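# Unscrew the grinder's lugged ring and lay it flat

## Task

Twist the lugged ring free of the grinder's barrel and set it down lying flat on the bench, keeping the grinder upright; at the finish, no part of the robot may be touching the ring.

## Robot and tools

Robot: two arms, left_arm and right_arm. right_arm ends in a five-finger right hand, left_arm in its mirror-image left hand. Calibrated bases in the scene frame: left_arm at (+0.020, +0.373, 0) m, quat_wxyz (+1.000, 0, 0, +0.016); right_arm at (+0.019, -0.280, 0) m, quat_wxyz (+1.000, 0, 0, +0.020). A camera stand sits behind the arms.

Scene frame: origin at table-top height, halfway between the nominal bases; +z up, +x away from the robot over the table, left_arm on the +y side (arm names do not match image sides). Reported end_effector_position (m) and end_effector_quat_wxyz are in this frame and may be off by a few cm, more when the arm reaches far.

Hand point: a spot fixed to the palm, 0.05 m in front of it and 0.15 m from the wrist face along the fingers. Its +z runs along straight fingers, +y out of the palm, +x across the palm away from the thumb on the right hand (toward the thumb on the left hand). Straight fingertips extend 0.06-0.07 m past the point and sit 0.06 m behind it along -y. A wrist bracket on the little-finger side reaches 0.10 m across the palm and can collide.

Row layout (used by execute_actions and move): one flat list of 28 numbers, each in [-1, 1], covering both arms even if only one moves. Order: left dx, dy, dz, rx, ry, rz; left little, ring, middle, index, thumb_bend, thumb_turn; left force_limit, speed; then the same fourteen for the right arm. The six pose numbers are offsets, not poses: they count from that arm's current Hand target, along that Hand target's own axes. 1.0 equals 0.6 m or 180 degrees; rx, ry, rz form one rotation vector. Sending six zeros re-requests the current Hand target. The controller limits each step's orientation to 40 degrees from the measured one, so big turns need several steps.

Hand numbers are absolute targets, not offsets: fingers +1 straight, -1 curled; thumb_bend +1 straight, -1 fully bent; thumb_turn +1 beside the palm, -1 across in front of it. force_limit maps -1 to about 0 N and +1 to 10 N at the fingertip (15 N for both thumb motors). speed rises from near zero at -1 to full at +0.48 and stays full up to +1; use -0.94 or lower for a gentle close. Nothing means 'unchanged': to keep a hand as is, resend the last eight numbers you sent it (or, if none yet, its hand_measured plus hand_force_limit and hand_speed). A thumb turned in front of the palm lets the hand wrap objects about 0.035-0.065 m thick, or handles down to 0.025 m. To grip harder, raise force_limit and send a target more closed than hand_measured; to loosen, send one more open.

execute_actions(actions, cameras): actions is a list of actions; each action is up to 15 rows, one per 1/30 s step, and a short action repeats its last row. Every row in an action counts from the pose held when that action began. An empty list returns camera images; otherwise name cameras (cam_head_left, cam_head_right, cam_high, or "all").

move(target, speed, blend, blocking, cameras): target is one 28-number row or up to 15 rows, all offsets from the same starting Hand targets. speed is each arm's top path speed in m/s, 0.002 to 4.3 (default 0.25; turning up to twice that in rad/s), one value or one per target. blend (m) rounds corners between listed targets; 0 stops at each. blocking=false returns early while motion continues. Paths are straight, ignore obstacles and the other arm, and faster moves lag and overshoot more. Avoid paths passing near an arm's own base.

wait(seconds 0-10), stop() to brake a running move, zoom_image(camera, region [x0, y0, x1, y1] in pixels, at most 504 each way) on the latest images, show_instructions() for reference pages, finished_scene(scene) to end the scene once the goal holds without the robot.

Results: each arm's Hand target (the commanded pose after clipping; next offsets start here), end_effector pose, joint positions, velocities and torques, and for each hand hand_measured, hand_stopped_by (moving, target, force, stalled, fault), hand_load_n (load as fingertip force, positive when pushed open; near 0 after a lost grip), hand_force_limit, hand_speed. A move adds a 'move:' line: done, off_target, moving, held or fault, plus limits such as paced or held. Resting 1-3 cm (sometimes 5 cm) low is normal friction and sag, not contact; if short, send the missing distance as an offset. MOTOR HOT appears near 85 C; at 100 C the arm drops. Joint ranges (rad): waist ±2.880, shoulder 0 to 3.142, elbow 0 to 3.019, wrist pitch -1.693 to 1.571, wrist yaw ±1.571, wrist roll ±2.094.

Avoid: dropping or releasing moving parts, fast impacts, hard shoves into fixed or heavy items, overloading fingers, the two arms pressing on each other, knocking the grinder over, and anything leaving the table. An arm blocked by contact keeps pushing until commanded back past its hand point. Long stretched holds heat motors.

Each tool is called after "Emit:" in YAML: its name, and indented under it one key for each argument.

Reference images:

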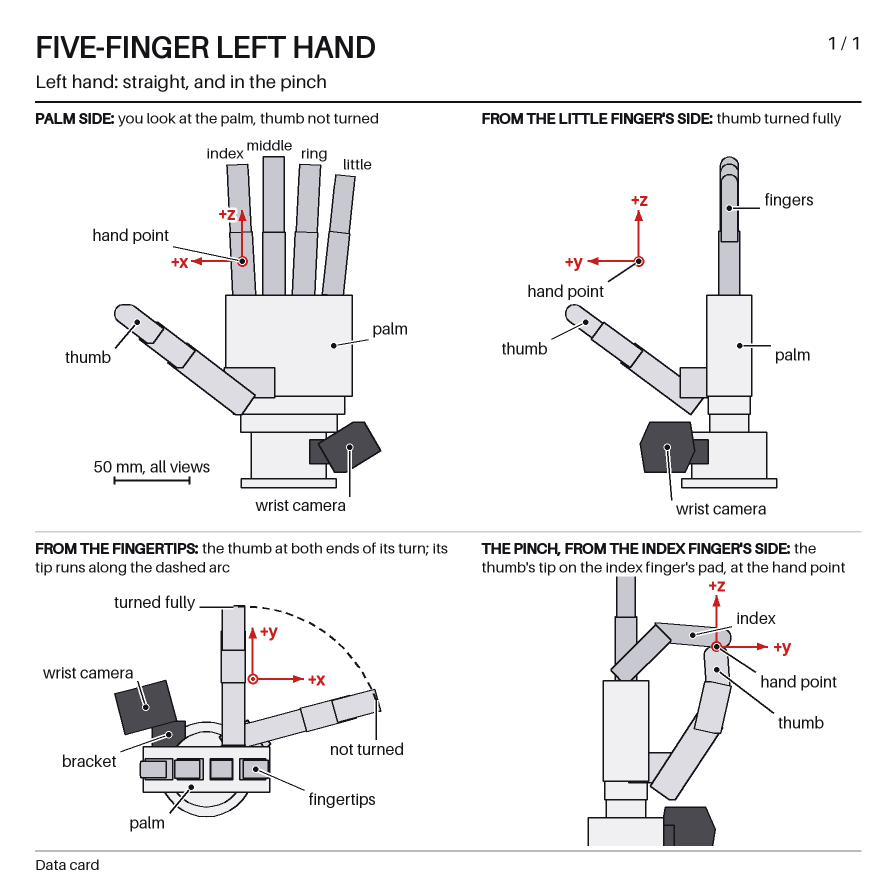

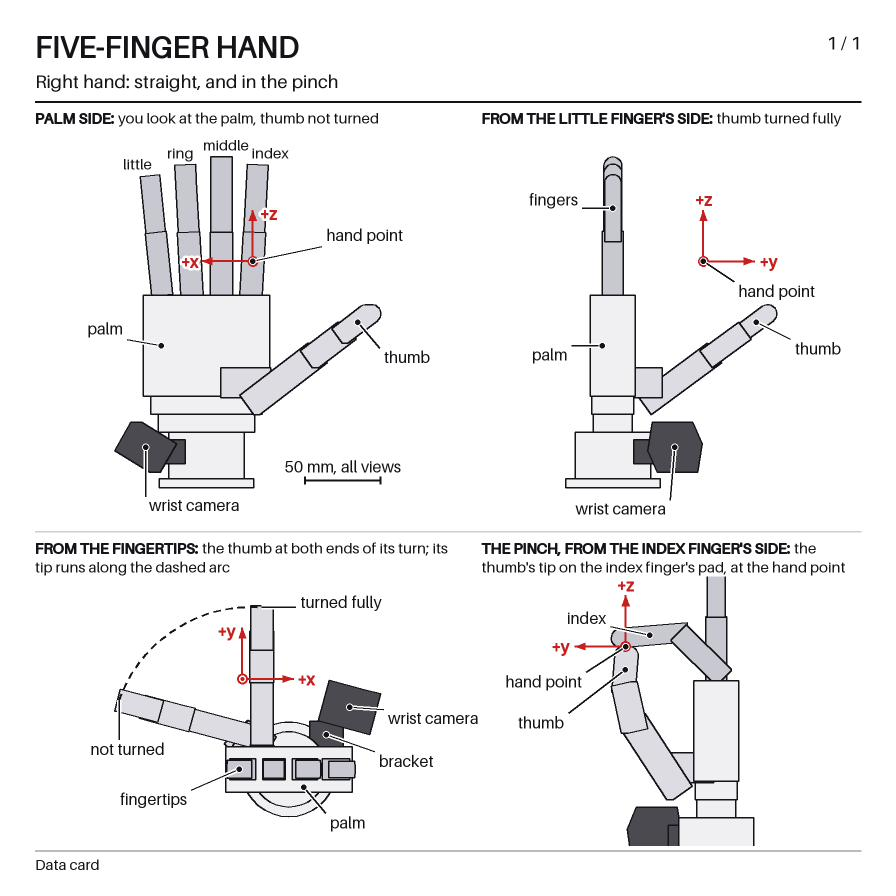

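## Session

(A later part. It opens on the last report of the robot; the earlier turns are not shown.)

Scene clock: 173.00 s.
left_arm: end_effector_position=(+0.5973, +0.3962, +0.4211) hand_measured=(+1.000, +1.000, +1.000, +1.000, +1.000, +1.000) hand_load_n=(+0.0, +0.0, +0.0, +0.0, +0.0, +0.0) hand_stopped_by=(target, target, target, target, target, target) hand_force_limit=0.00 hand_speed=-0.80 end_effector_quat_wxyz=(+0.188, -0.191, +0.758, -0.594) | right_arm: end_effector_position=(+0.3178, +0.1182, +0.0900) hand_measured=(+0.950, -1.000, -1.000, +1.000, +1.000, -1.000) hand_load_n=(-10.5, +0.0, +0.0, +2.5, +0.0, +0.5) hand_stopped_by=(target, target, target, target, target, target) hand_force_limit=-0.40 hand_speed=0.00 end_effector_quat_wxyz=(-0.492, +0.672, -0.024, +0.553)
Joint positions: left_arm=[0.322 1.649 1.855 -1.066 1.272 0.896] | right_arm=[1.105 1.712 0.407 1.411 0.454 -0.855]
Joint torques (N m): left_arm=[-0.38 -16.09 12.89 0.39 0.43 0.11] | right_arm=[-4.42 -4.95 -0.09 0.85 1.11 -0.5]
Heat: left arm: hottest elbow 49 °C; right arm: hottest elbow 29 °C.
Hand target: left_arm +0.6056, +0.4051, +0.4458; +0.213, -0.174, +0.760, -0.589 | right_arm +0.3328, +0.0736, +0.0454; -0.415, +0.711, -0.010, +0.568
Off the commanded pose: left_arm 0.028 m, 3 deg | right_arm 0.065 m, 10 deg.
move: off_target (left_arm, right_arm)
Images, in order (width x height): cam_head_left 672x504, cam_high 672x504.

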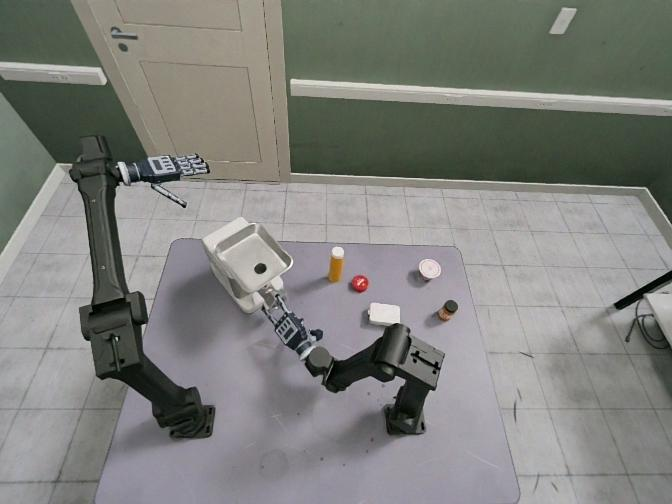

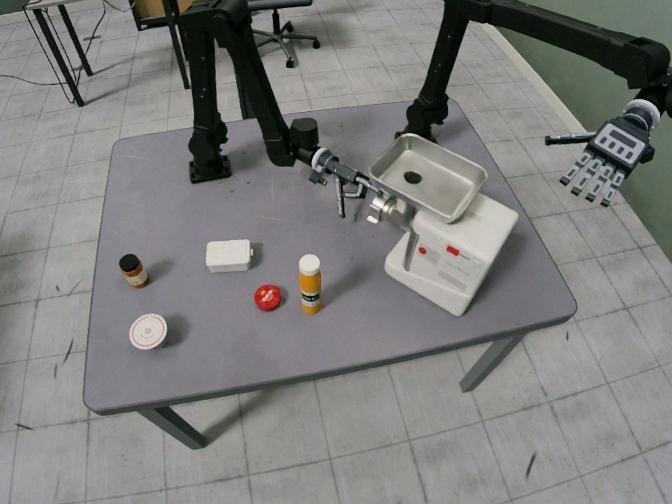

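Emit:
move:
  target:
    - [0,0,0,0,0,0,1,1,1,1,1,1,0,-0.8,0,0.01,-0.008,0,0.01,-0.05,1,-1,-1,1,1,-1,-0.4,0]
  speed: 0.1
  cameras: ["cam_head_left","cam_high"]

Emit:
zoom_image:
  camera: "cam_head_left"
  region: [250, 270, 310, 330]

Emit:
zoom_image:
  camera: "cam_high"
  region: [350, 170, 420, 240]

Scene clock: 175.27 s.
left_arm: end_effector_position=(+0.5973, +0.3962, +0.4211) hand_measured=(+1.000, +1.000, +1.000, +1.000, +1.000, +1.000) hand_load_n=(-0.5, +0.0, +0.0, +0.0, +0.0, +0.0) hand_stopped_by=(target, target, target, target, target, target) hand_force_limit=0.00 hand_speed=-0.80 end_effector_quat_wxyz=(+0.188, -0.191, +0.758, -0.594) | right_arm: end_effector_position=(+0.3199, +0.1160, +0.0875) hand_measured=(+0.948, -1.000, -1.000, +1.000, +1.000, -1.000) hand_load_n=(-27.0, +0.0, +0.0, +5.5, +0.0, +0.5) hand_stopped_by=(target, target, target, target, target, target) hand_force_limit=-0.40 hand_speed=0.00 end_effector_quat_wxyz=(-0.485, +0.663, -0.011, +0.571)
Joint positions: left_arm=[0.322 1.649 1.855 -1.066 1.272 0.896] | right_arm=[1.107 1.762 0.407 1.491 0.456 -0.911]
Joint torques (N m): left_arm=[-0.21 -16.26 13 0.43 0.44 0.11] | right_arm=[-2.73 -4.72 -0.61 0.7 2.22 -1.37]
Heat: left arm: hottest elbow 49 °C; right arm: hottest elbow 29 °C.
Hand target: left_arm +0.6056, +0.4051, +0.4458; +0.213, -0.174, +0.760, -0.589 | right_arm +0.3315, +0.0670, +0.0418; -0.369, +0.700, +0.040, +0.610
Off the commanded pose: left_arm 0.028 m, 3 deg | right_arm 0.068 m, 16 deg.
move: off_target (left_arm, right_arm)
Images, in order (width x height): cam_head_left 672x504, cam_high 672x504.

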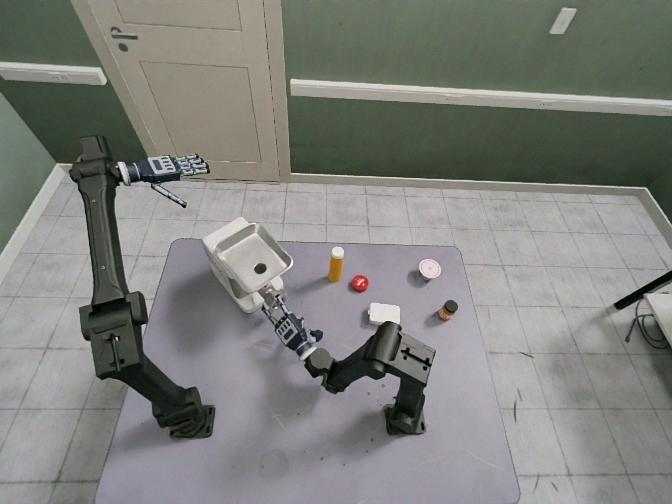

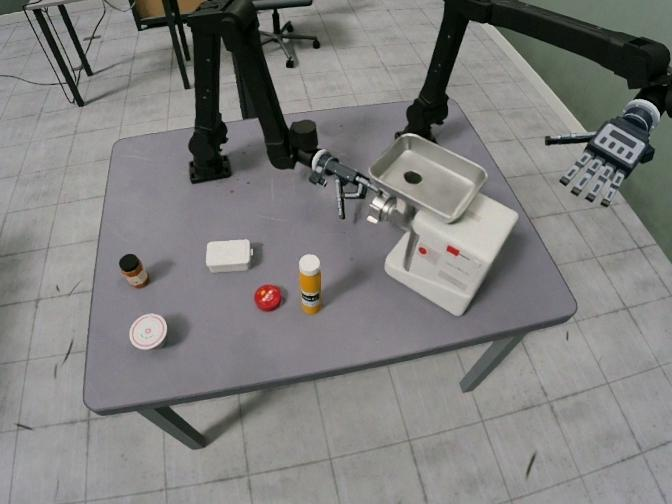

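Scaled by 8.400 from the camera's 672x504 image, which has a finer 960x720 frame.

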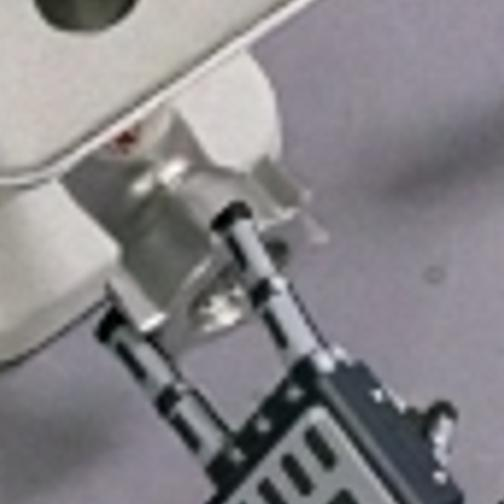

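Scaled by 7.200 from the camera's 672x504 image, which has a finer 960x720 frame.

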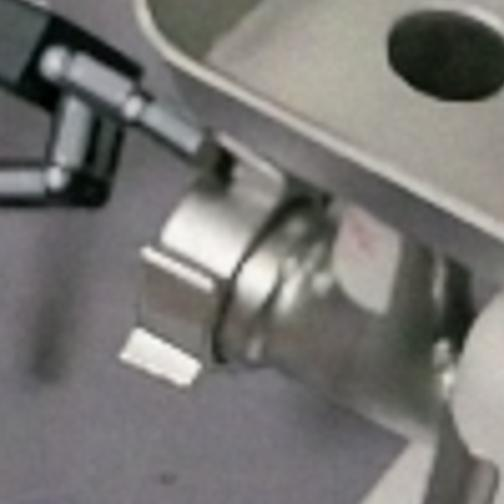

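Emit:
move:
  target: [0,0,0,0,0,0,1,1,1,1,1,1,0,-0.8,0,0,0,0,0,0.08,1,-1,-1,1,1,-1,-0.4,0]
  speed: 0.15
  cameras: ["all"]

Scene clock: 178.17 s.
left_arm: end_effector_position=(+0.5973, +0.3962, +0.4211) hand_measured=(+1.000, +1.000, +1.000, +1.000, +1.000, +1.000) hand_load_n=(+0.0, +0.0, +0.0, +0.0, -0.5, +0.0) hand_stopped_by=(target, target, target, target, target, target) hand_force_limit=0.00 hand_speed=-0.80 end_effector_quat_wxyz=(+0.188, -0.191, +0.758, -0.594) | right_arm: end_effector_position=(+0.3155, +0.1172, +0.0861) hand_measured=(+0.950, -1.000, -1.000, +1.000, +1.000, -1.000) hand_load_n=(+2.5, +0.0, +0.0, +1.5, +0.0, +0.0) hand_stopped_by=(target, target, target, target, target, target) hand_force_limit=-0.40 hand_speed=0.00 end_effector_quat_wxyz=(-0.507, +0.660, -0.034, +0.553)
Joint positions: left_arm=[0.322 1.649 1.855 -1.066 1.272 0.896] | right_arm=[1.107 1.762 0.398 1.504 0.453 -0.838]
Joint torques (N m): left_arm=[-0.56 -16.5 12.89 0.54 0.42 0.11] | right_arm=[-5.07 -6.01 -1.32 0.92 1.64 0.02]
Heat: left arm: hottest elbow 49 °C; right arm: hottest elbow 29 °C.
Hand target: left_arm +0.6056, +0.4051, +0.4458; +0.213, -0.174, +0.760, -0.589 | right_arm +0.3316, +0.0669, +0.0419; -0.442, +0.700, -0.048, +0.559
Off the commanded pose: left_arm 0.028 m, 3 deg | right_arm 0.069 m, 9 deg.
move: off_target (left_arm, right_arm)

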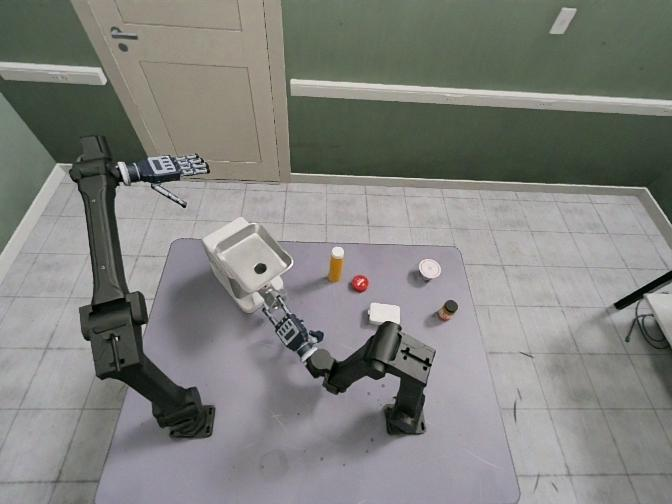

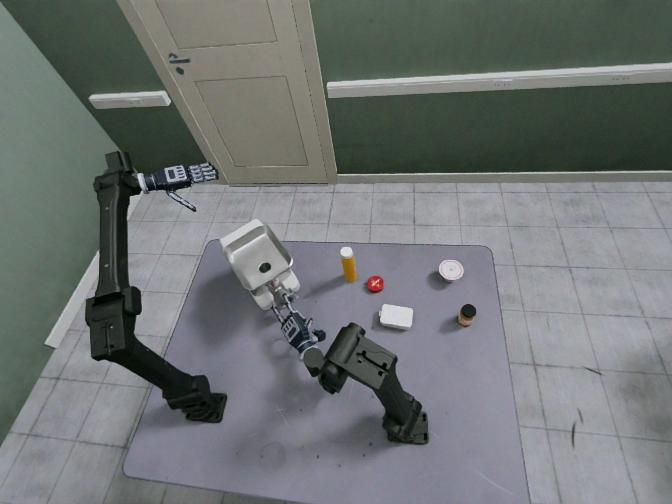

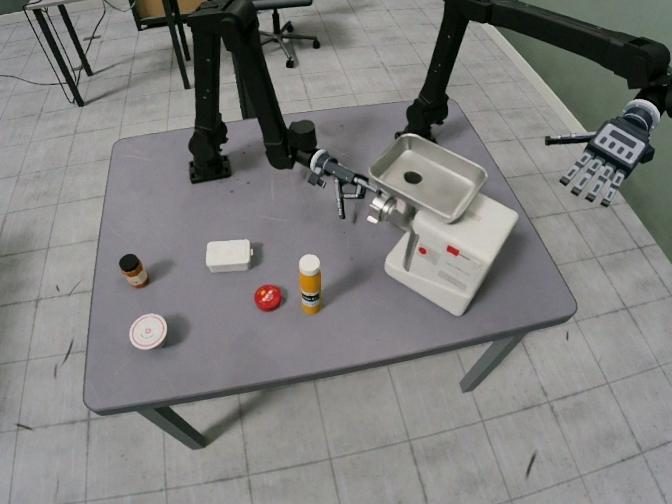

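Emit:
zoom_image:
  camera: "cam_high"
  region: [350, 170, 420, 240]

Emit:
zoom_image:
  camera: "cam_head_left"
  region: [235, 265, 315, 345]

Emit:
zoom_image:
  camera: "cam_head_right"
  region: [245, 265, 325, 345]

Scaled by 7.200 from the camera's 672x504 image, which has a finer 960x720 frame.

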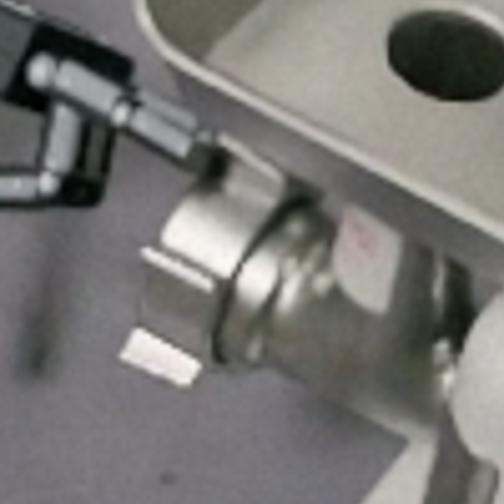

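Scaled by 6.300 from the camera's 672x504 image, which has a finer 960x720 frame.

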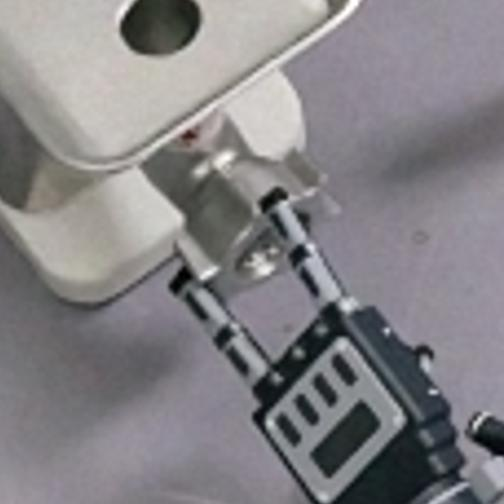

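Scaled by 6.300 from the camera's 672x504 image, which has a finer 960x720 frame.

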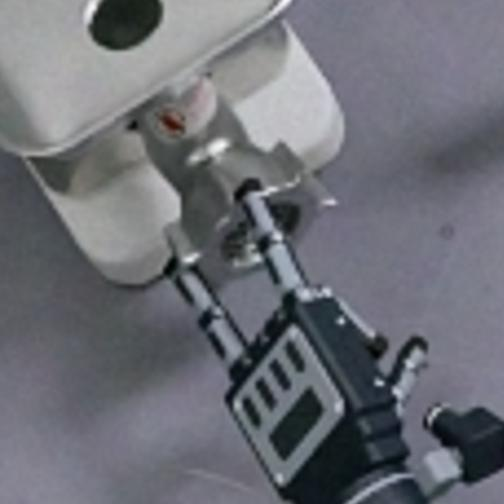

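Emit:
move:
  target:
    - [0,0,0,0,0,0,1,1,1,1,1,1,0,-0.8,0.006,-0.1195,0.0265,0,0,0,1,-1,-1,1,1,-1,-0.4,0]
    - [0,0,0,0,0,0,1,1,1,1,1,1,0,-0.8,0.0117,-0.12,-0.0533,0,0,0,1,-1,-1,1,1,-1,-0.4,0]
  speed: 0.12

Scene clock: 188.70 s.
left_arm: end_effector_position=(+0.5973, +0.3962, +0.4211) hand_measured=(+1.000, +1.000, +1.000, +1.000, +1.000, +1.000) hand_load_n=(+0.0, +0.0, +0.0, +0.0, +0.0, +0.0) hand_stopped_by=(target, target, target, target, target, target) hand_force_limit=0.00 hand_speed=-0.80 end_effector_quat_wxyz=(+0.188, -0.191, +0.758, -0.594) | right_arm: end_effector_position=(+0.2821, +0.0857, +0.0866) hand_measured=(+0.950, -1.000, -1.000, +1.000, +1.000, -1.000) hand_load_n=(+0.0, +0.0, +0.0, +0.0, +0.0, +0.5) hand_stopped_by=(target, target, target, target, target, target) hand_force_limit=-0.40 hand_speed=0.00 end_effector_quat_wxyz=(-0.436, +0.705, -0.054, +0.557)
Joint positions: left_arm=[0.322 1.649 1.855 -1.066 1.272 0.896] | right_arm=[1.224 1.566 0.34 1.228 0.677 -0.831]
Joint torques (N m): left_arm=[-0.21 -16.5 12.88 0.54 0.4 0.1] | right_arm=[-0.09 -9.11 4.07 2.02 0.19 -0.06]
Heat: left arm: hottest elbow 49 °C; right arm: hottest elbow 29 °C.
Hand target: left_arm +0.6056, +0.4051, +0.4458; +0.213, -0.174, +0.760, -0.589 | right_arm +0.2770, +0.0883, +0.0949; -0.442, +0.700, -0.048, +0.559
Off the commanded pose: left_arm 0.028 m, 3 deg | right_arm 0.010 m, 1 deg.
move: off_target (left_arm)

Emit:
move:
  target: [0,0,0,0,0,0,1,1,1,1,1,1,0,-0.8,-0.005,-0.0107,0.0048,0,0,0.033,0.99,-1,-1,1,1,-1,-0.4,0]
  speed: 0.12
  cameras: ["all"]

Scene clock: 194.23 s.
left_arm: end_effector_position=(+0.5973, +0.3962, +0.4211) hand_measured=(+1.000, +1.000, +1.000, +1.000, +1.000, +1.000) hand_load_n=(+0.0, +0.0, +0.0, +0.0, +0.0, +0.0) hand_stopped_by=(target, target, target, target, target, target) hand_force_limit=0.00 hand_speed=-0.80 end_effector_quat_wxyz=(+0.188, -0.191, +0.758, -0.594) | right_arm: end_effector_position=(+0.2794, +0.0894, +0.0884) hand_measured=(+0.990, -1.000, -1.000, +1.000, +1.000, -1.000) hand_load_n=(+0.0, +0.0, +0.0, -0.5, +0.0, +0.0) hand_stopped_by=(target, target, target, target, target, target) hand_force_limit=-0.40 hand_speed=0.00 end_effector_quat_wxyz=(-0.457, +0.702, -0.080, +0.540)
Joint positions: left_arm=[0.322 1.649 1.855 -1.066 1.272 0.896] | right_arm=[1.224 1.549 0.34 1.211 0.677 -0.756]
Joint torques (N m): left_arm=[-0.21 -16.85 12.92 0.51 0.4 0.1] | right_arm=[-0.44 -9.11 4.74 1.69 -0.04 0.17]
Heat: left arm: hottest elbow 49 °C; right arm: hottest wrist pitch 29 °C.
Hand target: left_arm +0.6056, +0.4051, +0.4458; +0.213, -0.174, +0.760, -0.589 | right_arm +0.2755, +0.0955, +0.0971; -0.471, +0.696, -0.085, +0.535
Off the commanded pose: left_arm 0.028 m, 3 deg | right_arm 0.011 m, 2 deg.
move: off_target (left_arm, right_arm)

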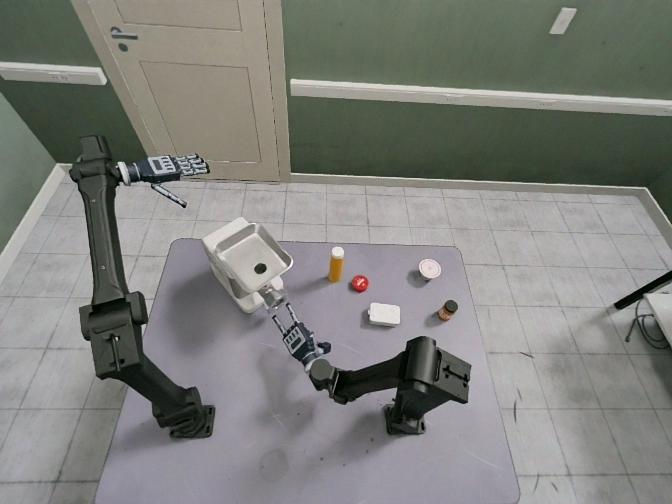

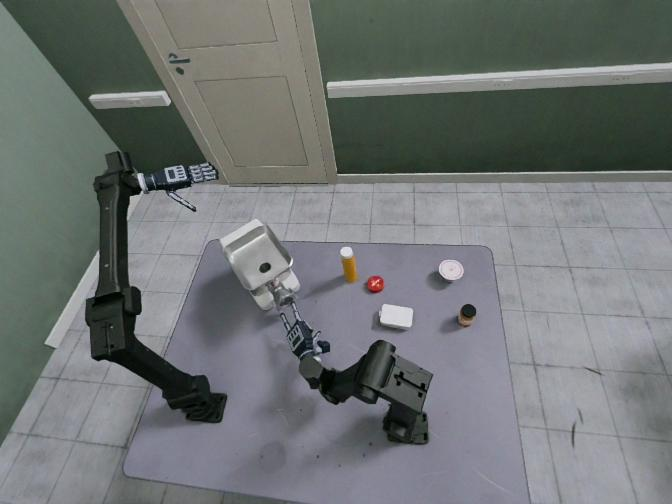

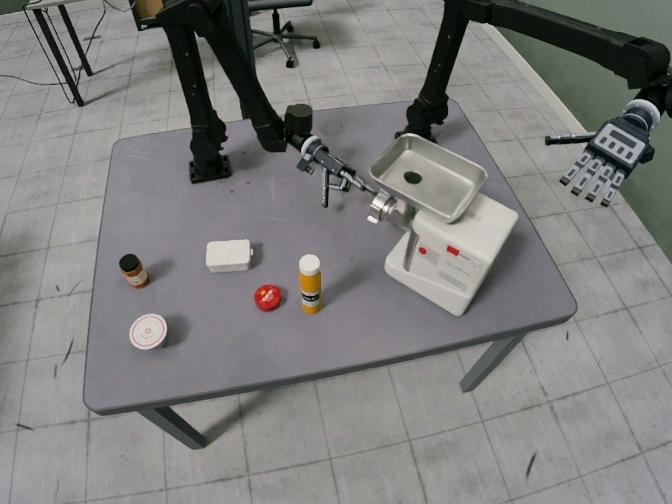

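Emit:
zoom_image:
  camera: "cam_high"
  region: [350, 170, 420, 240]

Emit:
zoom_image:
  camera: "cam_head_left"
  region: [250, 275, 310, 335]

Emit:
zoom_image:
  camera: "cam_head_right"
  region: [255, 275, 315, 335]

Scaled by 7.200 from the camera's 672x504 image, which has a finer 960x720 frame.

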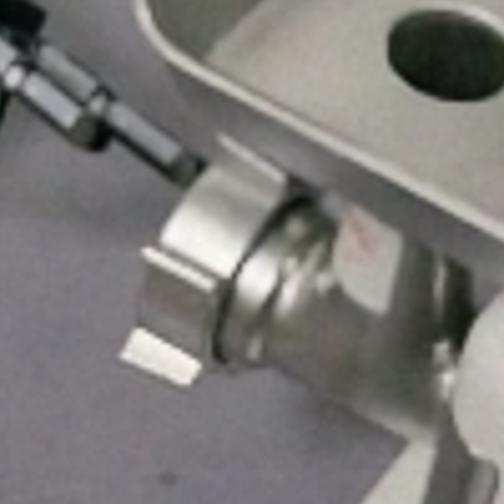

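Scaled by 8.400 from the camera's 672x504 image, which has a finer 960x720 frame.

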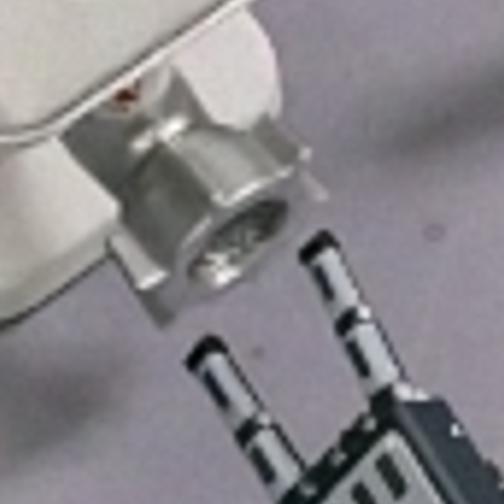

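Scaled by 8.400 from the camera's 672x504 image, which has a finer 960x720 frame.

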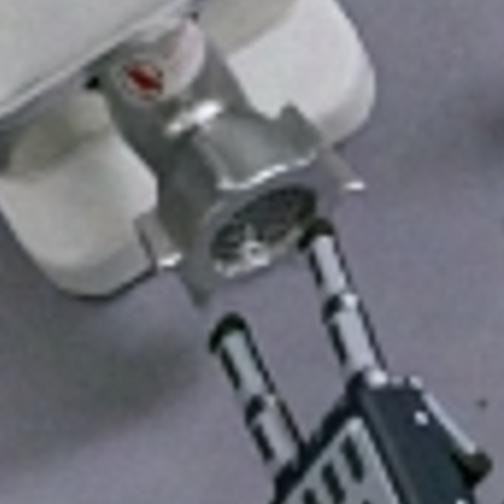

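Emit:
move:
  target: [0,0,0,0,0,0,1,1,1,1,1,1,0,-0.8,-0.0022,-0.0093,0.0715,0,0,0,0.99,-1,-1,1,1,-1,-0.4,0]
  speed: 0.08

Scene clock: 197.07 s.
left_arm: end_effector_position=(+0.5973, +0.3962, +0.4211) hand_measured=(+1.000, +1.000, +1.000, +1.000, +1.000, +1.000) hand_load_n=(+0.0, +0.0, +0.0, +0.0, +0.0, +0.0) hand_stopped_by=(target, target, target, target, target, target) hand_force_limit=0.00 hand_speed=-0.80 end_effector_quat_wxyz=(+0.188, -0.191, +0.758, -0.594) | right_arm: end_effector_position=(+0.2967, +0.1146, +0.0959) hand_measured=(+0.990, -1.000, -1.000, +1.000, +1.000, -1.000) hand_load_n=(+0.0, +0.0, +0.0, +0.0, +0.0, +0.5) hand_stopped_by=(target, target, target, target, target, target) hand_force_limit=-0.40 hand_speed=0.00 end_effector_quat_wxyz=(-0.466, +0.702, -0.072, +0.533)
Joint positions: left_arm=[0.322 1.649 1.855 -1.066 1.272 0.896] | right_arm=[1.182 1.566 0.41 1.161 0.607 -0.753]
Joint torques (N m): left_arm=[0.09 -16.15 12.89 0.49 0.42 0.1] | right_arm=[-2.37 -6.77 7.43 1.72 -0.02 0.16]
Heat: left arm: hottest elbow 49 °C; right arm: hottest elbow 29 °C.
Hand target: left_arm +0.6056, +0.4051, +0.4458; +0.213, -0.174, +0.760, -0.589 | right_arm +0.3082, +0.1237, +0.1011; -0.471, +0.696, -0.085, +0.535
Off the commanded pose: left_arm 0.028 m, 3 deg | right_arm 0.015 m, 2 deg.
move: off_target (left_arm, right_arm)

Emit:
move:
  target: [0,0,0,0,0,0,1,1,1,1,1,1,0,-0.8,0,0,0.03,0,0,0,0.99,-1,-1,1,1,-1,-0.4,0]
  speed: 0.08

Scene clock: 199.80 s.
left_arm: end_effector_position=(+0.5973, +0.3962, +0.4211) hand_measured=(+1.000, +1.000, +1.000, +1.000, +1.000, +1.000) hand_load_n=(+0.0, +0.0, +0.0, +0.0, +0.0, +0.0) hand_stopped_by=(target, target, target, target, target, target) hand_force_limit=0.00 hand_speed=-0.80 end_effector_quat_wxyz=(+0.188, -0.191, +0.758, -0.594) | right_arm: end_effector_position=(+0.3030, +0.1199, +0.0957) hand_measured=(+0.990, -1.000, -1.000, +1.000, +1.000, -1.000) hand_load_n=(-1.0, +0.0, +0.0, +0.5, +0.0, +0.5) hand_stopped_by=(target, target, target, target, target, target) hand_force_limit=-0.40 hand_speed=0.00 end_effector_quat_wxyz=(-0.470, +0.702, -0.072, +0.530)
Joint positions: left_arm=[0.322 1.649 1.855 -1.066 1.272 0.896] | right_arm=[1.165 1.577 0.427 1.155 0.582 -0.745]
Joint torques (N m): left_arm=[-0.26 -16.5 12.89 0.47 0.41 0.08] | right_arm=[-3.19 -5.83 9.11 1.35 -0.22 0.09]
Heat: left arm: hottest elbow 49 °C; right arm: hottest elbow 29 °C.
Hand target: left_arm +0.6056, +0.4051, +0.4458; +0.213, -0.174, +0.760, -0.589 | right_arm +0.3230, +0.1338, +0.1013; -0.471, +0.696, -0.084, +0.535
Off the commanded pose: left_arm 0.028 m, 3 deg | right_arm 0.025 m, 2 deg.
move: off_target (left_arm, right_arm)

Emit:
move:
  target: [0,0,0,0,0,0,1,1,1,1,1,1,0,-0.8,0.008,0.0138,-0.0343,0,0,0,0.99,-1,-1,1,1,-1,-0.4,0]
  speed: 0.08

Scene clock: 200.90 s.
left_arm: end_effector_position=(+0.5973, +0.3962, +0.4211) hand_measured=(+1.000, +1.000, +1.000, +1.000, +1.000, +1.000) hand_load_n=(-0.5, +0.0, +0.0, +0.0, +0.0, +0.0) hand_stopped_by=(target, target, target, target, target, target) hand_force_limit=0.00 hand_speed=-0.80 end_effector_quat_wxyz=(+0.188, -0.191, +0.758, -0.594) | right_arm: end_effector_position=(+0.3029, +0.1195, +0.0959) hand_measured=(+0.990, -1.000, -1.000, +1.000, +1.000, -1.000) hand_load_n=(-1.5, +0.5, +0.0, +0.0, +0.0, +0.5) hand_stopped_by=(target, target, target, target, target, target) hand_force_limit=-0.40 hand_speed=0.00 end_effector_quat_wxyz=(-0.471, +0.701, -0.073, +0.530)
Joint positions: left_arm=[0.322 1.649 1.855 -1.066 1.272 0.896] | right_arm=[1.165 1.577 0.425 1.159 0.583 -0.744]
Joint torques (N m): left_arm=[-0.15 -16.32 13.01 0.55 0.4 0.1] | right_arm=[-2.43 -7.94 4.94 2.59 0.17 0.09]
Heat: left arm: hottest elbow 49 °C; right arm: hottest elbow 29 °C.
Hand target: left_arm +0.6056, +0.4051, +0.4458; +0.213, -0.174, +0.760, -0.589 | right_arm +0.3112, +0.1148, +0.0980; -0.471, +0.696, -0.084, +0.535
Off the commanded pose: left_arm 0.028 m, 3 deg | right_arm 0.010 m, 2 deg.
move: off_target (left_arm)

Emit:
move:
  target:
    - [0,0,0,0,0,0,1,1,1,1,1,1,0,-0.8,0.0023,0.0008,-0.0583,0,0,0,0.99,-1,-1,1,1,-1,-0.4,0]
    - [0,0,0,0,0,0,1,1,1,1,1,1,0,-0.8,0.0173,0.014,-0.0573,0,0,0,0.99,-1,-1,1,1,-1,-0.4,0]
  speed: 0.1

Scene clock: 202.73 s.
left_arm: end_effector_position=(+0.5973, +0.3962, +0.4211) hand_measured=(+1.000, +1.000, +1.000, +1.000, +1.000, +1.000) hand_load_n=(+0.0, +0.0, +0.0, +0.0, +0.0, +0.0) hand_stopped_by=(target, target, target, target, target, target) hand_force_limit=0.00 hand_speed=-0.80 end_effector_quat_wxyz=(+0.188, -0.191, +0.758, -0.594) | right_arm: end_effector_position=(+0.2852, +0.0873, +0.0876) hand_measured=(+0.990, -1.000, -1.000, +1.000, +1.000, -1.000) hand_load_n=(+0.0, +0.0, +0.0, +0.0, +0.0, +0.5) hand_stopped_by=(target, target, target, target, target, target) hand_force_limit=-0.40 hand_speed=0.00 end_effector_quat_wxyz=(-0.462, +0.707, -0.074, +0.531)
Joint positions: left_arm=[0.322 1.649 1.855 -1.066 1.272 0.896] | right_arm=[1.188 1.532 0.333 1.188 0.617 -0.744]
Joint torques (N m): left_arm=[-0.15 -16.15 12.98 0.53 0.42 0.1] | right_arm=[-2.14 -8.82 4.25 2.56 -0.06 0.07]
Heat: left arm: hottest elbow 49 °C; right arm: hottest elbow 29 °C.
Hand target: left_arm +0.6056, +0.4051, +0.4458; +0.213, -0.174, +0.760, -0.589 | right_arm +0.2905, +0.0843, +0.0982; -0.471, +0.696, -0.085, +0.535
Off the commanded pose: left_arm 0.028 m, 3 deg | right_arm 0.012 m, 2 deg.
move: off_target (left_arm, right_arm)

Emit:
move:
  target: [0,0,0,0,0,0,1,1,1,1,1,1,0,-0.8,-0.0122,-0.009,0.086,0,0,0,0.99,-1,-1,1,1,-1,-0.4,0]
  speed: 0.08

Scene clock: 204.27 s.
left_arm: end_effector_position=(+0.5973, +0.3962, +0.4211) hand_measured=(+1.000, +1.000, +1.000, +1.000, +1.000, +1.000) hand_load_n=(+0.0, +0.0, +0.0, +0.0, +0.0, +0.0) hand_stopped_by=(target, target, target, target, target, target) hand_force_limit=0.00 hand_speed=-0.80 end_effector_quat_wxyz=(+0.188, -0.191, +0.758, -0.594) | right_arm: end_effector_position=(+0.3027, +0.0975, +0.0935) hand_measured=(+0.990, -1.000, -1.000, +1.000, +1.000, -1.000) hand_load_n=(+0.0, +0.0, +0.0, +0.5, +0.0, +0.0) hand_stopped_by=(target, target, target, target, target, target) hand_force_limit=-0.40 hand_speed=0.00 end_effector_quat_wxyz=(-0.470, +0.702, -0.074, +0.531)
Joint positions: left_arm=[0.322 1.649 1.855 -1.066 1.272 0.896] | right_arm=[1.141 1.549 0.37 1.184 0.562 -0.744]
Joint torques (N m): left_arm=[0.03 -16.44 12.93 0.46 0.42 0.09] | right_arm=[-3.37 -3.55 10.76 1.06 -0.56 0.08]
Heat: left arm: hottest elbow 49 °C; right arm: hottest elbow 29 °C.
Hand target: left_arm +0.6056, +0.4051, +0.4458; +0.213, -0.174, +0.760, -0.589 | right_arm +0.3280, +0.1209, +0.0982; -0.471, +0.696, -0.085, +0.536
Off the commanded pose: left_arm 0.028 m, 3 deg | right_arm 0.035 m, 1 deg.
move: off_target (left_arm, right_arm)

Emit:
move:
  target:
    - [0,0,0,0,0,0,1,1,1,1,1,1,0,-0.8,0.0037,0.0013,-0.0918,0,0,0,0.99,-1,-1,1,1,-1,-0.4,0]
    - [0,0,0,0,0,0,1,1,1,1,1,1,0,-0.8,-0.0087,-0.0098,-0.0927,0,0,0,0.99,-1,-1,1,1,-1,-0.4,0]
  speed: 0.1

Scene clock: 206.30 s.
left_arm: end_effector_position=(+0.5973, +0.3962, +0.4211) hand_measured=(+1.000, +1.000, +1.000, +1.000, +1.000, +1.000) hand_load_n=(+0.0, +0.0, +0.0, +0.0, +0.0, +0.0) hand_stopped_by=(target, target, target, target, target, target) hand_force_limit=0.00 hand_speed=-0.80 end_effector_quat_wxyz=(+0.188, -0.191, +0.758, -0.594) | right_arm: end_effector_position=(+0.2808, +0.0866, +0.0873) hand_measured=(+0.990, -1.000, -1.000, +1.000, +1.000, -1.000) hand_load_n=(+0.0, +0.0, +0.0, +0.0, +0.0, +0.5) hand_stopped_by=(target, target, target, target, target, target) hand_force_limit=-0.40 hand_speed=0.00 end_effector_quat_wxyz=(-0.456, +0.706, -0.082, +0.536)
Joint positions: left_arm=[0.322 1.649 1.855 -1.066 1.272 0.896] | right_arm=[1.213 1.535 0.335 1.187 0.665 -0.744]
Joint torques (N m): left_arm=[-0.32 -16.5 12.96 0.49 0.42 0.11] | right_arm=[-0.15 -8 5.39 2.37 0.22 0.07]
Heat: left arm: hottest elbow 49 °C; right arm: hottest elbow 29 °C.
Hand target: left_arm +0.6056, +0.4051, +0.4458; +0.213, -0.174, +0.760, -0.589 | right_arm +0.2776, +0.0959, +0.0981; -0.471, +0.696, -0.085, +0.535
Off the commanded pose: left_arm 0.028 m, 3 deg | right_arm 0.015 m, 2 deg.
move: off_target (left_arm, right_arm)

Emit:
move:
  target: [0,0,0,0,0,0,1,1,1,1,1,1,0,-0.8,-0.0005,0.0018,0.1,0,0,0,0.99,-1,-1,1,1,-1,-0.4,0]
  speed: 0.08

Scene clock: 207.83 s.
left_arm: end_effector_position=(+0.5973, +0.3962, +0.4211) hand_measured=(+1.000, +1.000, +1.000, +1.000, +1.000, +1.000) hand_load_n=(+0.0, +0.0, +0.0, +0.0, +0.0, +0.0) hand_stopped_by=(target, target, target, target, target, target) hand_force_limit=0.00 hand_speed=-0.80 end_effector_quat_wxyz=(+0.188, -0.191, +0.758, -0.594) | right_arm: end_effector_position=(+0.3021, +0.1154, +0.0914) hand_measured=(+0.990, -1.000, -1.000, +1.000, +1.000, -1.000) hand_load_n=(+3.0, +0.0, +0.0, +0.0, +0.0, +0.0) hand_stopped_by=(target, target, target, target, target, target) hand_force_limit=-0.40 hand_speed=0.00 end_effector_quat_wxyz=(-0.473, +0.704, -0.068, +0.526)
Joint positions: left_arm=[0.322 1.649 1.855 -1.066 1.272 0.896] | right_arm=[1.156 1.581 0.409 1.173 0.561 -0.744]
Joint torques (N m): left_arm=[0.03 -16.56 12.88 0.44 0.4 0.09] | right_arm=[-3.78 -5.6 9.58 1.29 -0.03 0.08]
Heat: left arm: hottest elbow 49 °C; right arm: hottest elbow 29 °C.
Hand target: left_arm +0.6056, +0.4051, +0.4458; +0.213, -0.174, +0.760, -0.589 | right_arm +0.3274, +0.1294, +0.0981; -0.471, +0.696, -0.085, +0.536
Off the commanded pose: left_arm 0.028 m, 3 deg | right_arm 0.030 m, 2 deg.
move: off_target (left_arm, right_arm)

Emit:
move:
  target:
    - [0,0,0,0,0,0,1,1,1,1,1,1,0,-0.8,0.0218,-0.008,-0.0227,0,0,0,0.99,-1,-1,1,1,-1,-0.4,0]
    - [0,0,0,0,0,0,1,1,1,1,1,1,0,-0.8,0.0203,-0.0087,0.0107,0,0,0,0.99,-1,-1,1,1,-1,-0.4,0]
  speed: 0.08

Scene clock: 209.83 s.
left_arm: end_effector_position=(+0.5973, +0.3962, +0.4211) hand_measured=(+1.000, +1.000, +1.000, +1.000, +1.000, +1.000) hand_load_n=(+0.0, +0.0, +0.0, +0.0, +0.0, +0.0) hand_stopped_by=(target, target, target, target, target, target) hand_force_limit=0.00 hand_speed=-0.80 end_effector_quat_wxyz=(+0.188, -0.191, +0.758, -0.594) | right_arm: end_effector_position=(+0.3012, +0.1147, +0.0929) hand_measured=(+0.990, -1.000, -1.000, +1.000, +1.000, -1.000) hand_load_n=(-0.5, +0.0, +0.0, +0.0, +0.0, +0.5) hand_stopped_by=(target, target, target, target, target, target) hand_force_limit=-0.40 hand_speed=0.00 end_effector_quat_wxyz=(-0.469, +0.710, -0.061, +0.522)
Joint positions: left_arm=[0.322 1.649 1.855 -1.066 1.272 0.896] | right_arm=[1.153 1.554 0.409 1.126 0.549 -0.744]
Joint torques (N m): left_arm=[-0.32 -16.38 12.97 0.49 0.41 0.1] | right_arm=[-5.13 -7.12 10.35 1.03 -0.44 0.07]
Heat: left arm: hottest elbow 49 °C; right arm: hottest elbow 29 °C.
Hand target: left_arm +0.6056, +0.4051, +0.4458; +0.213, -0.174, +0.760, -0.589 | right_arm +0.3356, +0.1283, +0.1101; -0.471, +0.696, -0.084, +0.535
Off the commanded pose: left_arm 0.028 m, 3 deg | right_arm 0.041 m, 3 deg.
move: off_target (left_arm, right_arm)

Emit:
move:
  target: [0,0,0,0,0,0,1,1,1,1,1,1,0,-0.8,0.0045,0.0015,-0.1095,0,0,0,0.99,-1,-1,1,1,-1,-0.4,0]
  speed: 0.1

Scene clock: 211.57 s.
left_arm: end_effector_position=(+0.5973, +0.3962, +0.4211) hand_measured=(+1.000, +1.000, +1.000, +1.000, +1.000, +1.000) hand_load_n=(+0.0, +0.0, +0.0, +0.0, +0.0, -0.5) hand_stopped_by=(target, target, target, target, target, target) hand_force_limit=0.00 hand_speed=-0.80 end_effector_quat_wxyz=(+0.188, -0.191, +0.758, -0.594) | right_arm: end_effector_position=(+0.2888, +0.0853, +0.1006) hand_measured=(+0.990, -1.000, -1.000, +1.000, +1.000, -1.000) hand_load_n=(+0.0, +0.0, +0.0, +0.0, +0.0, +0.5) hand_stopped_by=(target, target, target, target, target, target) hand_force_limit=-0.40 hand_speed=0.00 end_effector_quat_wxyz=(-0.457, +0.705, -0.083, +0.537)
Joint positions: left_arm=[0.322 1.649 1.855 -1.066 1.272 0.896] | right_arm=[1.186 1.478 0.344 1.126 0.639 -0.744]
Joint torques (N m): left_arm=[-0.03 -16.26 12.89 0.51 0.39 0.1] | right_arm=[-0.03 -8.64 4.7 2.41 0.2 0.07]
Heat: left arm: hottest elbow 49 °C; right arm: hottest elbow 29 °C.
Hand target: left_arm +0.6056, +0.4051, +0.4458; +0.213, -0.174, +0.760, -0.589 | right_arm +0.2830, +0.0890, +0.1103; -0.471, +0.696, -0.085, +0.535
Off the commanded pose: left_arm 0.028 m, 3 deg | right_arm 0.012 m, 2 deg.
move: off_target (left_arm, right_arm)

Emit:
move:
  target: [0,0,0,0,0,0,1,1,1,1,1,1,0,-0.8,-0.0153,0.0085,0.0995,0,0,0,0.99,-1,-1,1,1,-1,-0.4,0]
  speed: 0.08

Scene clock: 213.07 s.
left_arm: end_effector_position=(+0.5973, +0.3962, +0.4211) hand_measured=(+1.000, +1.000, +1.000, +1.000, +1.000, +1.000) hand_load_n=(+0.0, +0.0, +0.0, +0.0, +0.0, +0.0) hand_stopped_by=(target, target, target, target, target, target) hand_force_limit=0.00 hand_speed=-0.80 end_effector_quat_wxyz=(+0.188, -0.191, +0.758, -0.594) | right_arm: end_effector_position=(+0.3005, +0.1013, +0.0926) hand_measured=(+0.990, -1.000, -1.000, +1.000, +1.000, -1.000) hand_load_n=(+0.0, +0.0, +0.0, +0.0, +0.0, +0.5) hand_stopped_by=(target, target, target, target, target, target) hand_force_limit=-0.40 hand_speed=0.00 end_effector_quat_wxyz=(-0.466, +0.707, -0.070, +0.528)
Joint positions: left_arm=[0.322 1.649 1.855 -1.066 1.272 0.896] | right_arm=[1.15 1.543 0.379 1.154 0.566 -0.744]
Joint torques (N m): left_arm=[-0.15 -16.15 12.97 0.5 0.43 0.1] | right_arm=[-4.13 -3.55 11.18 1.52 -0.73 0.08]
Heat: left arm: hottest elbow 50 °C; right arm: hottest elbow 29 °C.
Hand target: left_arm +0.6056, +0.4051, +0.4458; +0.213, -0.174, +0.760, -0.589 | right_arm +0.3303, +0.1257, +0.1012; -0.471, +0.696, -0.084, +0.535
Off the commanded pose: left_arm 0.028 m, 3 deg | right_arm 0.040 m, 2 deg.
move: off_target (left_arm, right_arm)

Emit:
move:
  target: [0,0,0,0,0,0,1,1,1,1,1,1,0,-0.8,0.0075,-0.0035,-0.1,0,0,0,0.99,-1,-1,1,1,-1,-0.4,0]
  speed: 0.1

Scene clock: 214.70 s.
left_arm: end_effector_position=(+0.5973, +0.3962, +0.4211) hand_measured=(+1.000, +1.000, +1.000, +1.000, +1.000, +1.000) hand_load_n=(+0.0, +0.0, +0.0, +0.0, +0.0, -0.5) hand_stopped_by=(target, target, target, target, target, target) hand_force_limit=0.00 hand_speed=-0.80 end_effector_quat_wxyz=(+0.188, -0.191, +0.758, -0.594) | right_arm: end_effector_position=(+0.2876, +0.0865, +0.0953) hand_measured=(+0.990, -1.000, -1.000, +1.000, +1.000, -1.000) hand_load_n=(+0.0, +0.0, +0.0, +0.0, +0.0, +0.5) hand_stopped_by=(target, target, target, target, target, target) hand_force_limit=-0.40 hand_speed=0.00 end_effector_quat_wxyz=(-0.457, +0.704, -0.083, +0.537)
Joint positions: left_arm=[0.322 1.649 1.855 -1.066 1.272 0.896] | right_arm=[1.191 1.505 0.343 1.155 0.644 -0.744]
Joint torques (N m): left_arm=[-0.09 -16.32 12.92 0.49 0.41 0.1] | right_arm=[-0.09 -8.82 4.51 2.32 0.2 0.08]
Heat: left arm: hottest elbow 50 °C; right arm: hottest elbow 29 °C.
Hand target: left_arm +0.6056, +0.4051, +0.4458; +0.213, -0.174, +0.760, -0.589 | right_arm +0.2818, +0.0902, +0.1048; -0.471, +0.696, -0.084, +0.535
Off the commanded pose: left_arm 0.028 m, 3 deg | right_arm 0.012 m, 2 deg.
move: off_target (left_arm, right_arm)

Emit:
move:
  target: [0,0,0,0,0,0,1,1,1,1,1,1,0,-0.8,-0.0103,-0.007,0.0995,0,0,0,0.99,-1,-1,1,1,-1,-0.4,0]
  speed: 0.08

Scene clock: 216.27 s.
left_arm: end_effector_position=(+0.5973, +0.3962, +0.4211) hand_measured=(+1.000, +1.000, +1.000, +1.000, +1.000, +1.000) hand_load_n=(+0.0, +0.0, +0.0, +0.0, +0.0, +0.0) hand_stopped_by=(target, target, target, target, target, target) hand_force_limit=0.00 hand_speed=-0.80 end_effector_quat_wxyz=(+0.188, -0.191, +0.758, -0.594) | right_arm: end_effector_position=(+0.2973, +0.1047, +0.0994) hand_measured=(+0.990, -1.000, -1.000, +1.000, +1.000, -1.000) hand_load_n=(+0.0, +0.0, +0.0, +0.5, +0.0, +0.5) hand_stopped_by=(target, target, target, target, target, target) hand_force_limit=-0.40 hand_speed=0.00 end_effector_quat_wxyz=(-0.471, +0.702, -0.072, +0.529)
Joint positions: left_arm=[0.322 1.649 1.855 -1.066 1.272 0.896] | right_arm=[1.163 1.529 0.383 1.15 0.578 -0.744]
Joint torques (N m): left_arm=[-0.15 -16.44 12.86 0.55 0.41 0.08] | right_arm=[-4.01 -2.96 11.66 0.95 -0.63 0.08]
Heat: left arm: hottest elbow 50 °C; right arm: hottest elbow 29 °C.
Hand target: left_arm +0.6056, +0.4051, +0.4458; +0.213, -0.174, +0.760, -0.589 | right_arm +0.3270, +0.1300, +0.1049; -0.471, +0.696, -0.085, +0.535
Off the commanded pose: left_arm 0.028 m, 3 deg | right_arm 0.039 m, 2 deg.
move: off_target (left_arm, right_arm)

Emit:
move:
  target:
    - [0,0,0,0,0,0,1,1,1,1,1,1,0,-0.8,0.0013,-0.0077,-0.1,0,0,0,0.99,-1,-1,1,1,-1,-0.4,0]
    - [0,0,0,0,0,0,1,1,1,1,1,1,0,-0.8,-0.0028,-0.0093,0,0,0,0,0.99,-1,-1,1,1,-1,-0.4,0]
  speed: 0.1

Scene clock: 219.27 s.
left_arm: end_effector_position=(+0.5973, +0.3962, +0.4211) hand_measured=(+1.000, +1.000, +1.000, +1.000, +1.000, +1.000) hand_load_n=(+0.0, +0.0, +0.0, +0.0, +0.0, +0.0) hand_stopped_by=(target, target, target, target, target, target) hand_force_limit=0.00 hand_speed=-0.80 end_effector_quat_wxyz=(+0.188, -0.191, +0.758, -0.594) | right_arm: end_effector_position=(+0.3101, +0.1263, +0.1028) hand_measured=(+0.990, -1.000, -1.000, +1.000, +1.000, -1.000) hand_load_n=(+0.0, +0.0, +0.0, +0.0, -0.5, +0.0) hand_stopped_by=(target, target, target, target, target, target) hand_force_limit=-0.40 hand_speed=0.00 end_effector_quat_wxyz=(-0.470, +0.702, -0.074, +0.530)
Joint positions: left_arm=[0.322 1.649 1.855 -1.066 1.272 0.896] | right_arm=[1.153 1.566 0.453 1.119 0.573 -0.744]
Joint torques (N m): left_arm=[-0.15 -16.44 12.97 0.43 0.43 0.09] | right_arm=[-2.55 -6.89 7.92 1.69 0.02 0.08]
Heat: left arm: hottest elbow 50 °C; right arm: hottest elbow 29 °C.
Hand target: left_arm +0.6056, +0.4051, +0.4458; +0.213, -0.174, +0.760, -0.589 | right_arm +0.3242, +0.1340, +0.1078; -0.470, +0.696, -0.084, +0.535
Off the commanded pose: left_arm 0.028 m, 3 deg | right_arm 0.017 m, 1 deg.
move: off_target (left_arm, right_arm)

Emit:
move:
  target: [0,0,0,0,0,0,1,1,1,1,1,1,0,-0.8,0.0192,0.0278,-0.0033,0,0,-0.068,0.99,-1,-1,1,1,-1,-0.4,0]
  speed: 0.08

Scene clock: 222.23 s.
left_arm: end_effector_position=(+0.5973, +0.3962, +0.4211) hand_measured=(+1.000, +1.000, +1.000, +1.000, +1.000, +1.000) hand_load_n=(+0.0, +0.0, +0.0, +0.0, +0.0, +0.0) hand_stopped_by=(target, target, target, target, target, target) hand_force_limit=0.00 hand_speed=-0.80 end_effector_quat_wxyz=(+0.188, -0.191, +0.758, -0.594) | right_arm: end_effector_position=(+0.3172, +0.1208, +0.1074) hand_measured=(+0.990, -1.000, -1.000, +1.000, +1.000, -1.000) hand_load_n=(+0.5, +0.0, +0.0, +0.5, +0.0, +0.0) hand_stopped_by=(target, target, target, target, target, target) hand_force_limit=-0.40 hand_speed=0.00 end_effector_quat_wxyz=(-0.429, +0.700, -0.004, +0.572)
Joint positions: left_arm=[0.322 1.649 1.855 -1.066 1.272 0.896] | right_arm=[1.15 1.585 0.453 1.156 0.553 -0.934]
Joint torques (N m): left_arm=[-0.38 -16.5 12.96 0.53 0.4 0.11] | right_arm=[-3.19 -6.24 6.5 1.95 0.35 -0.11]
Heat: left arm: hottest elbow 50 °C; right arm: hottest elbow 30 °C.
Hand target: left_arm +0.6056, +0.4051, +0.4458; +0.213, -0.174, +0.760, -0.589 | right_arm +0.3338, +0.1167, +0.1032; -0.411, +0.701, -0.010, +0.583
Off the commanded pose: left_arm 0.028 m, 3 deg | right_arm 0.018 m, 3 deg.
move: off_target (left_arm, right_arm)

Emit:
move:
  target: [0,0,0,0,0,0,1,1,1,1,1,1,0,-0.8,-0.0071,0.0299,0,0,0,0,0.99,-1,-1,1,1,-1,-0.4,0]
  speed: 0.08

Scene clock: 225.43 s.
left_arm: end_effector_position=(+0.5973, +0.3962, +0.4211) hand_measured=(+1.000, +1.000, +1.000, +1.000, +1.000, +1.000) hand_load_n=(-0.5, -0.5, +0.0, +0.0, +0.0, +0.0) hand_stopped_by=(target, target, target, target, target, target) hand_force_limit=0.00 hand_speed=-0.80 end_effector_quat_wxyz=(+0.188, -0.191, +0.758, -0.594) | right_arm: end_effector_position=(+0.3224, +0.1234, +0.1060) hand_measured=(+0.990, -1.000, -1.000, +1.000, +1.000, -1.000) hand_load_n=(+2.5, +0.0, +0.0, +0.0, +0.0, +0.0) hand_stopped_by=(target, target, target, target, target, target) hand_force_limit=-0.40 hand_speed=0.00 end_effector_quat_wxyz=(-0.441, +0.690, -0.002, +0.574)
Joint positions: left_arm=[0.322 1.649 1.855 -1.066 1.272 0.896] | right_arm=[1.132 1.622 0.453 1.225 0.52 -0.941]
Joint torques (N m): left_arm=[-0.5 -16.44 12.92 0.53 0.42 0.09] | right_arm=[-3.96 -6.12 4.63 1.73 0.54 -0.04]
Heat: left arm: hottest elbow 50 °C; right arm: hottest elbow 30 °C.
Hand target: left_arm +0.6056, +0.4051, +0.4458; +0.213, -0.174, +0.760, -0.589 | right_arm +0.3407, +0.1069, +0.0892; -0.411, +0.701, -0.010, +0.583
Off the commanded pose: left_arm 0.028 m, 3 deg | right_arm 0.030 m, 4 deg.
move: off_target (left_arm, right_arm)

Emit:
move:
  target: [0,0,0,0,0,0,1,1,1,1,1,1,0,-0.8,-0.0092,-0.0098,0,0,0,0.05,0.99,-1,-1,1,1,-1,-0.4,0]
  speed: 0.08

Scene clock: 227.83 s.
left_arm: end_effector_position=(+0.5973, +0.3962, +0.4211) hand_measured=(+1.000, +1.000, +1.000, +1.000, +1.000, +1.000) hand_load_n=(+0.0, +0.0, +0.0, +0.0, +0.0, +0.0) hand_stopped_by=(target, target, target, target, target, target) hand_force_limit=0.00 hand_speed=-0.80 end_effector_quat_wxyz=(+0.188, -0.191, +0.758, -0.594) | right_arm: end_effector_position=(+0.3201, +0.1288, +0.1027) hand_measured=(+0.990, -1.000, -1.000, +1.000, +1.000, -1.000) hand_load_n=(+0.0, +0.0, +0.0, +0.5, +0.0, +0.5) hand_stopped_by=(target, target, target, target, target, target) hand_force_limit=-0.40 hand_speed=0.00 end_effector_quat_wxyz=(-0.479, +0.688, -0.051, +0.543)
Joint positions: left_arm=[0.322 1.649 1.855 -1.066 1.272 0.896] | right_arm=[1.124 1.622 0.453 1.226 0.515 -0.802]
Joint torques (N m): left_arm=[-0.62 -16.38 12.93 0.49 0.41 0.11] | right_arm=[-3.72 -7.06 4.52 1.36 0.52 0.12]
Heat: left arm: hottest elbow 50 °C; right arm: hottest elbow 30 °C.
Hand target: left_arm +0.6056, +0.4051, +0.4458; +0.213, -0.174, +0.760, -0.589 | right_arm +0.3362, +0.1136, +0.0882; -0.455, +0.698, -0.065, +0.549
Off the commanded pose: left_arm 0.028 m, 3 deg | right_arm 0.027 m, 3 deg.
move: off_target (left_arm, right_arm)


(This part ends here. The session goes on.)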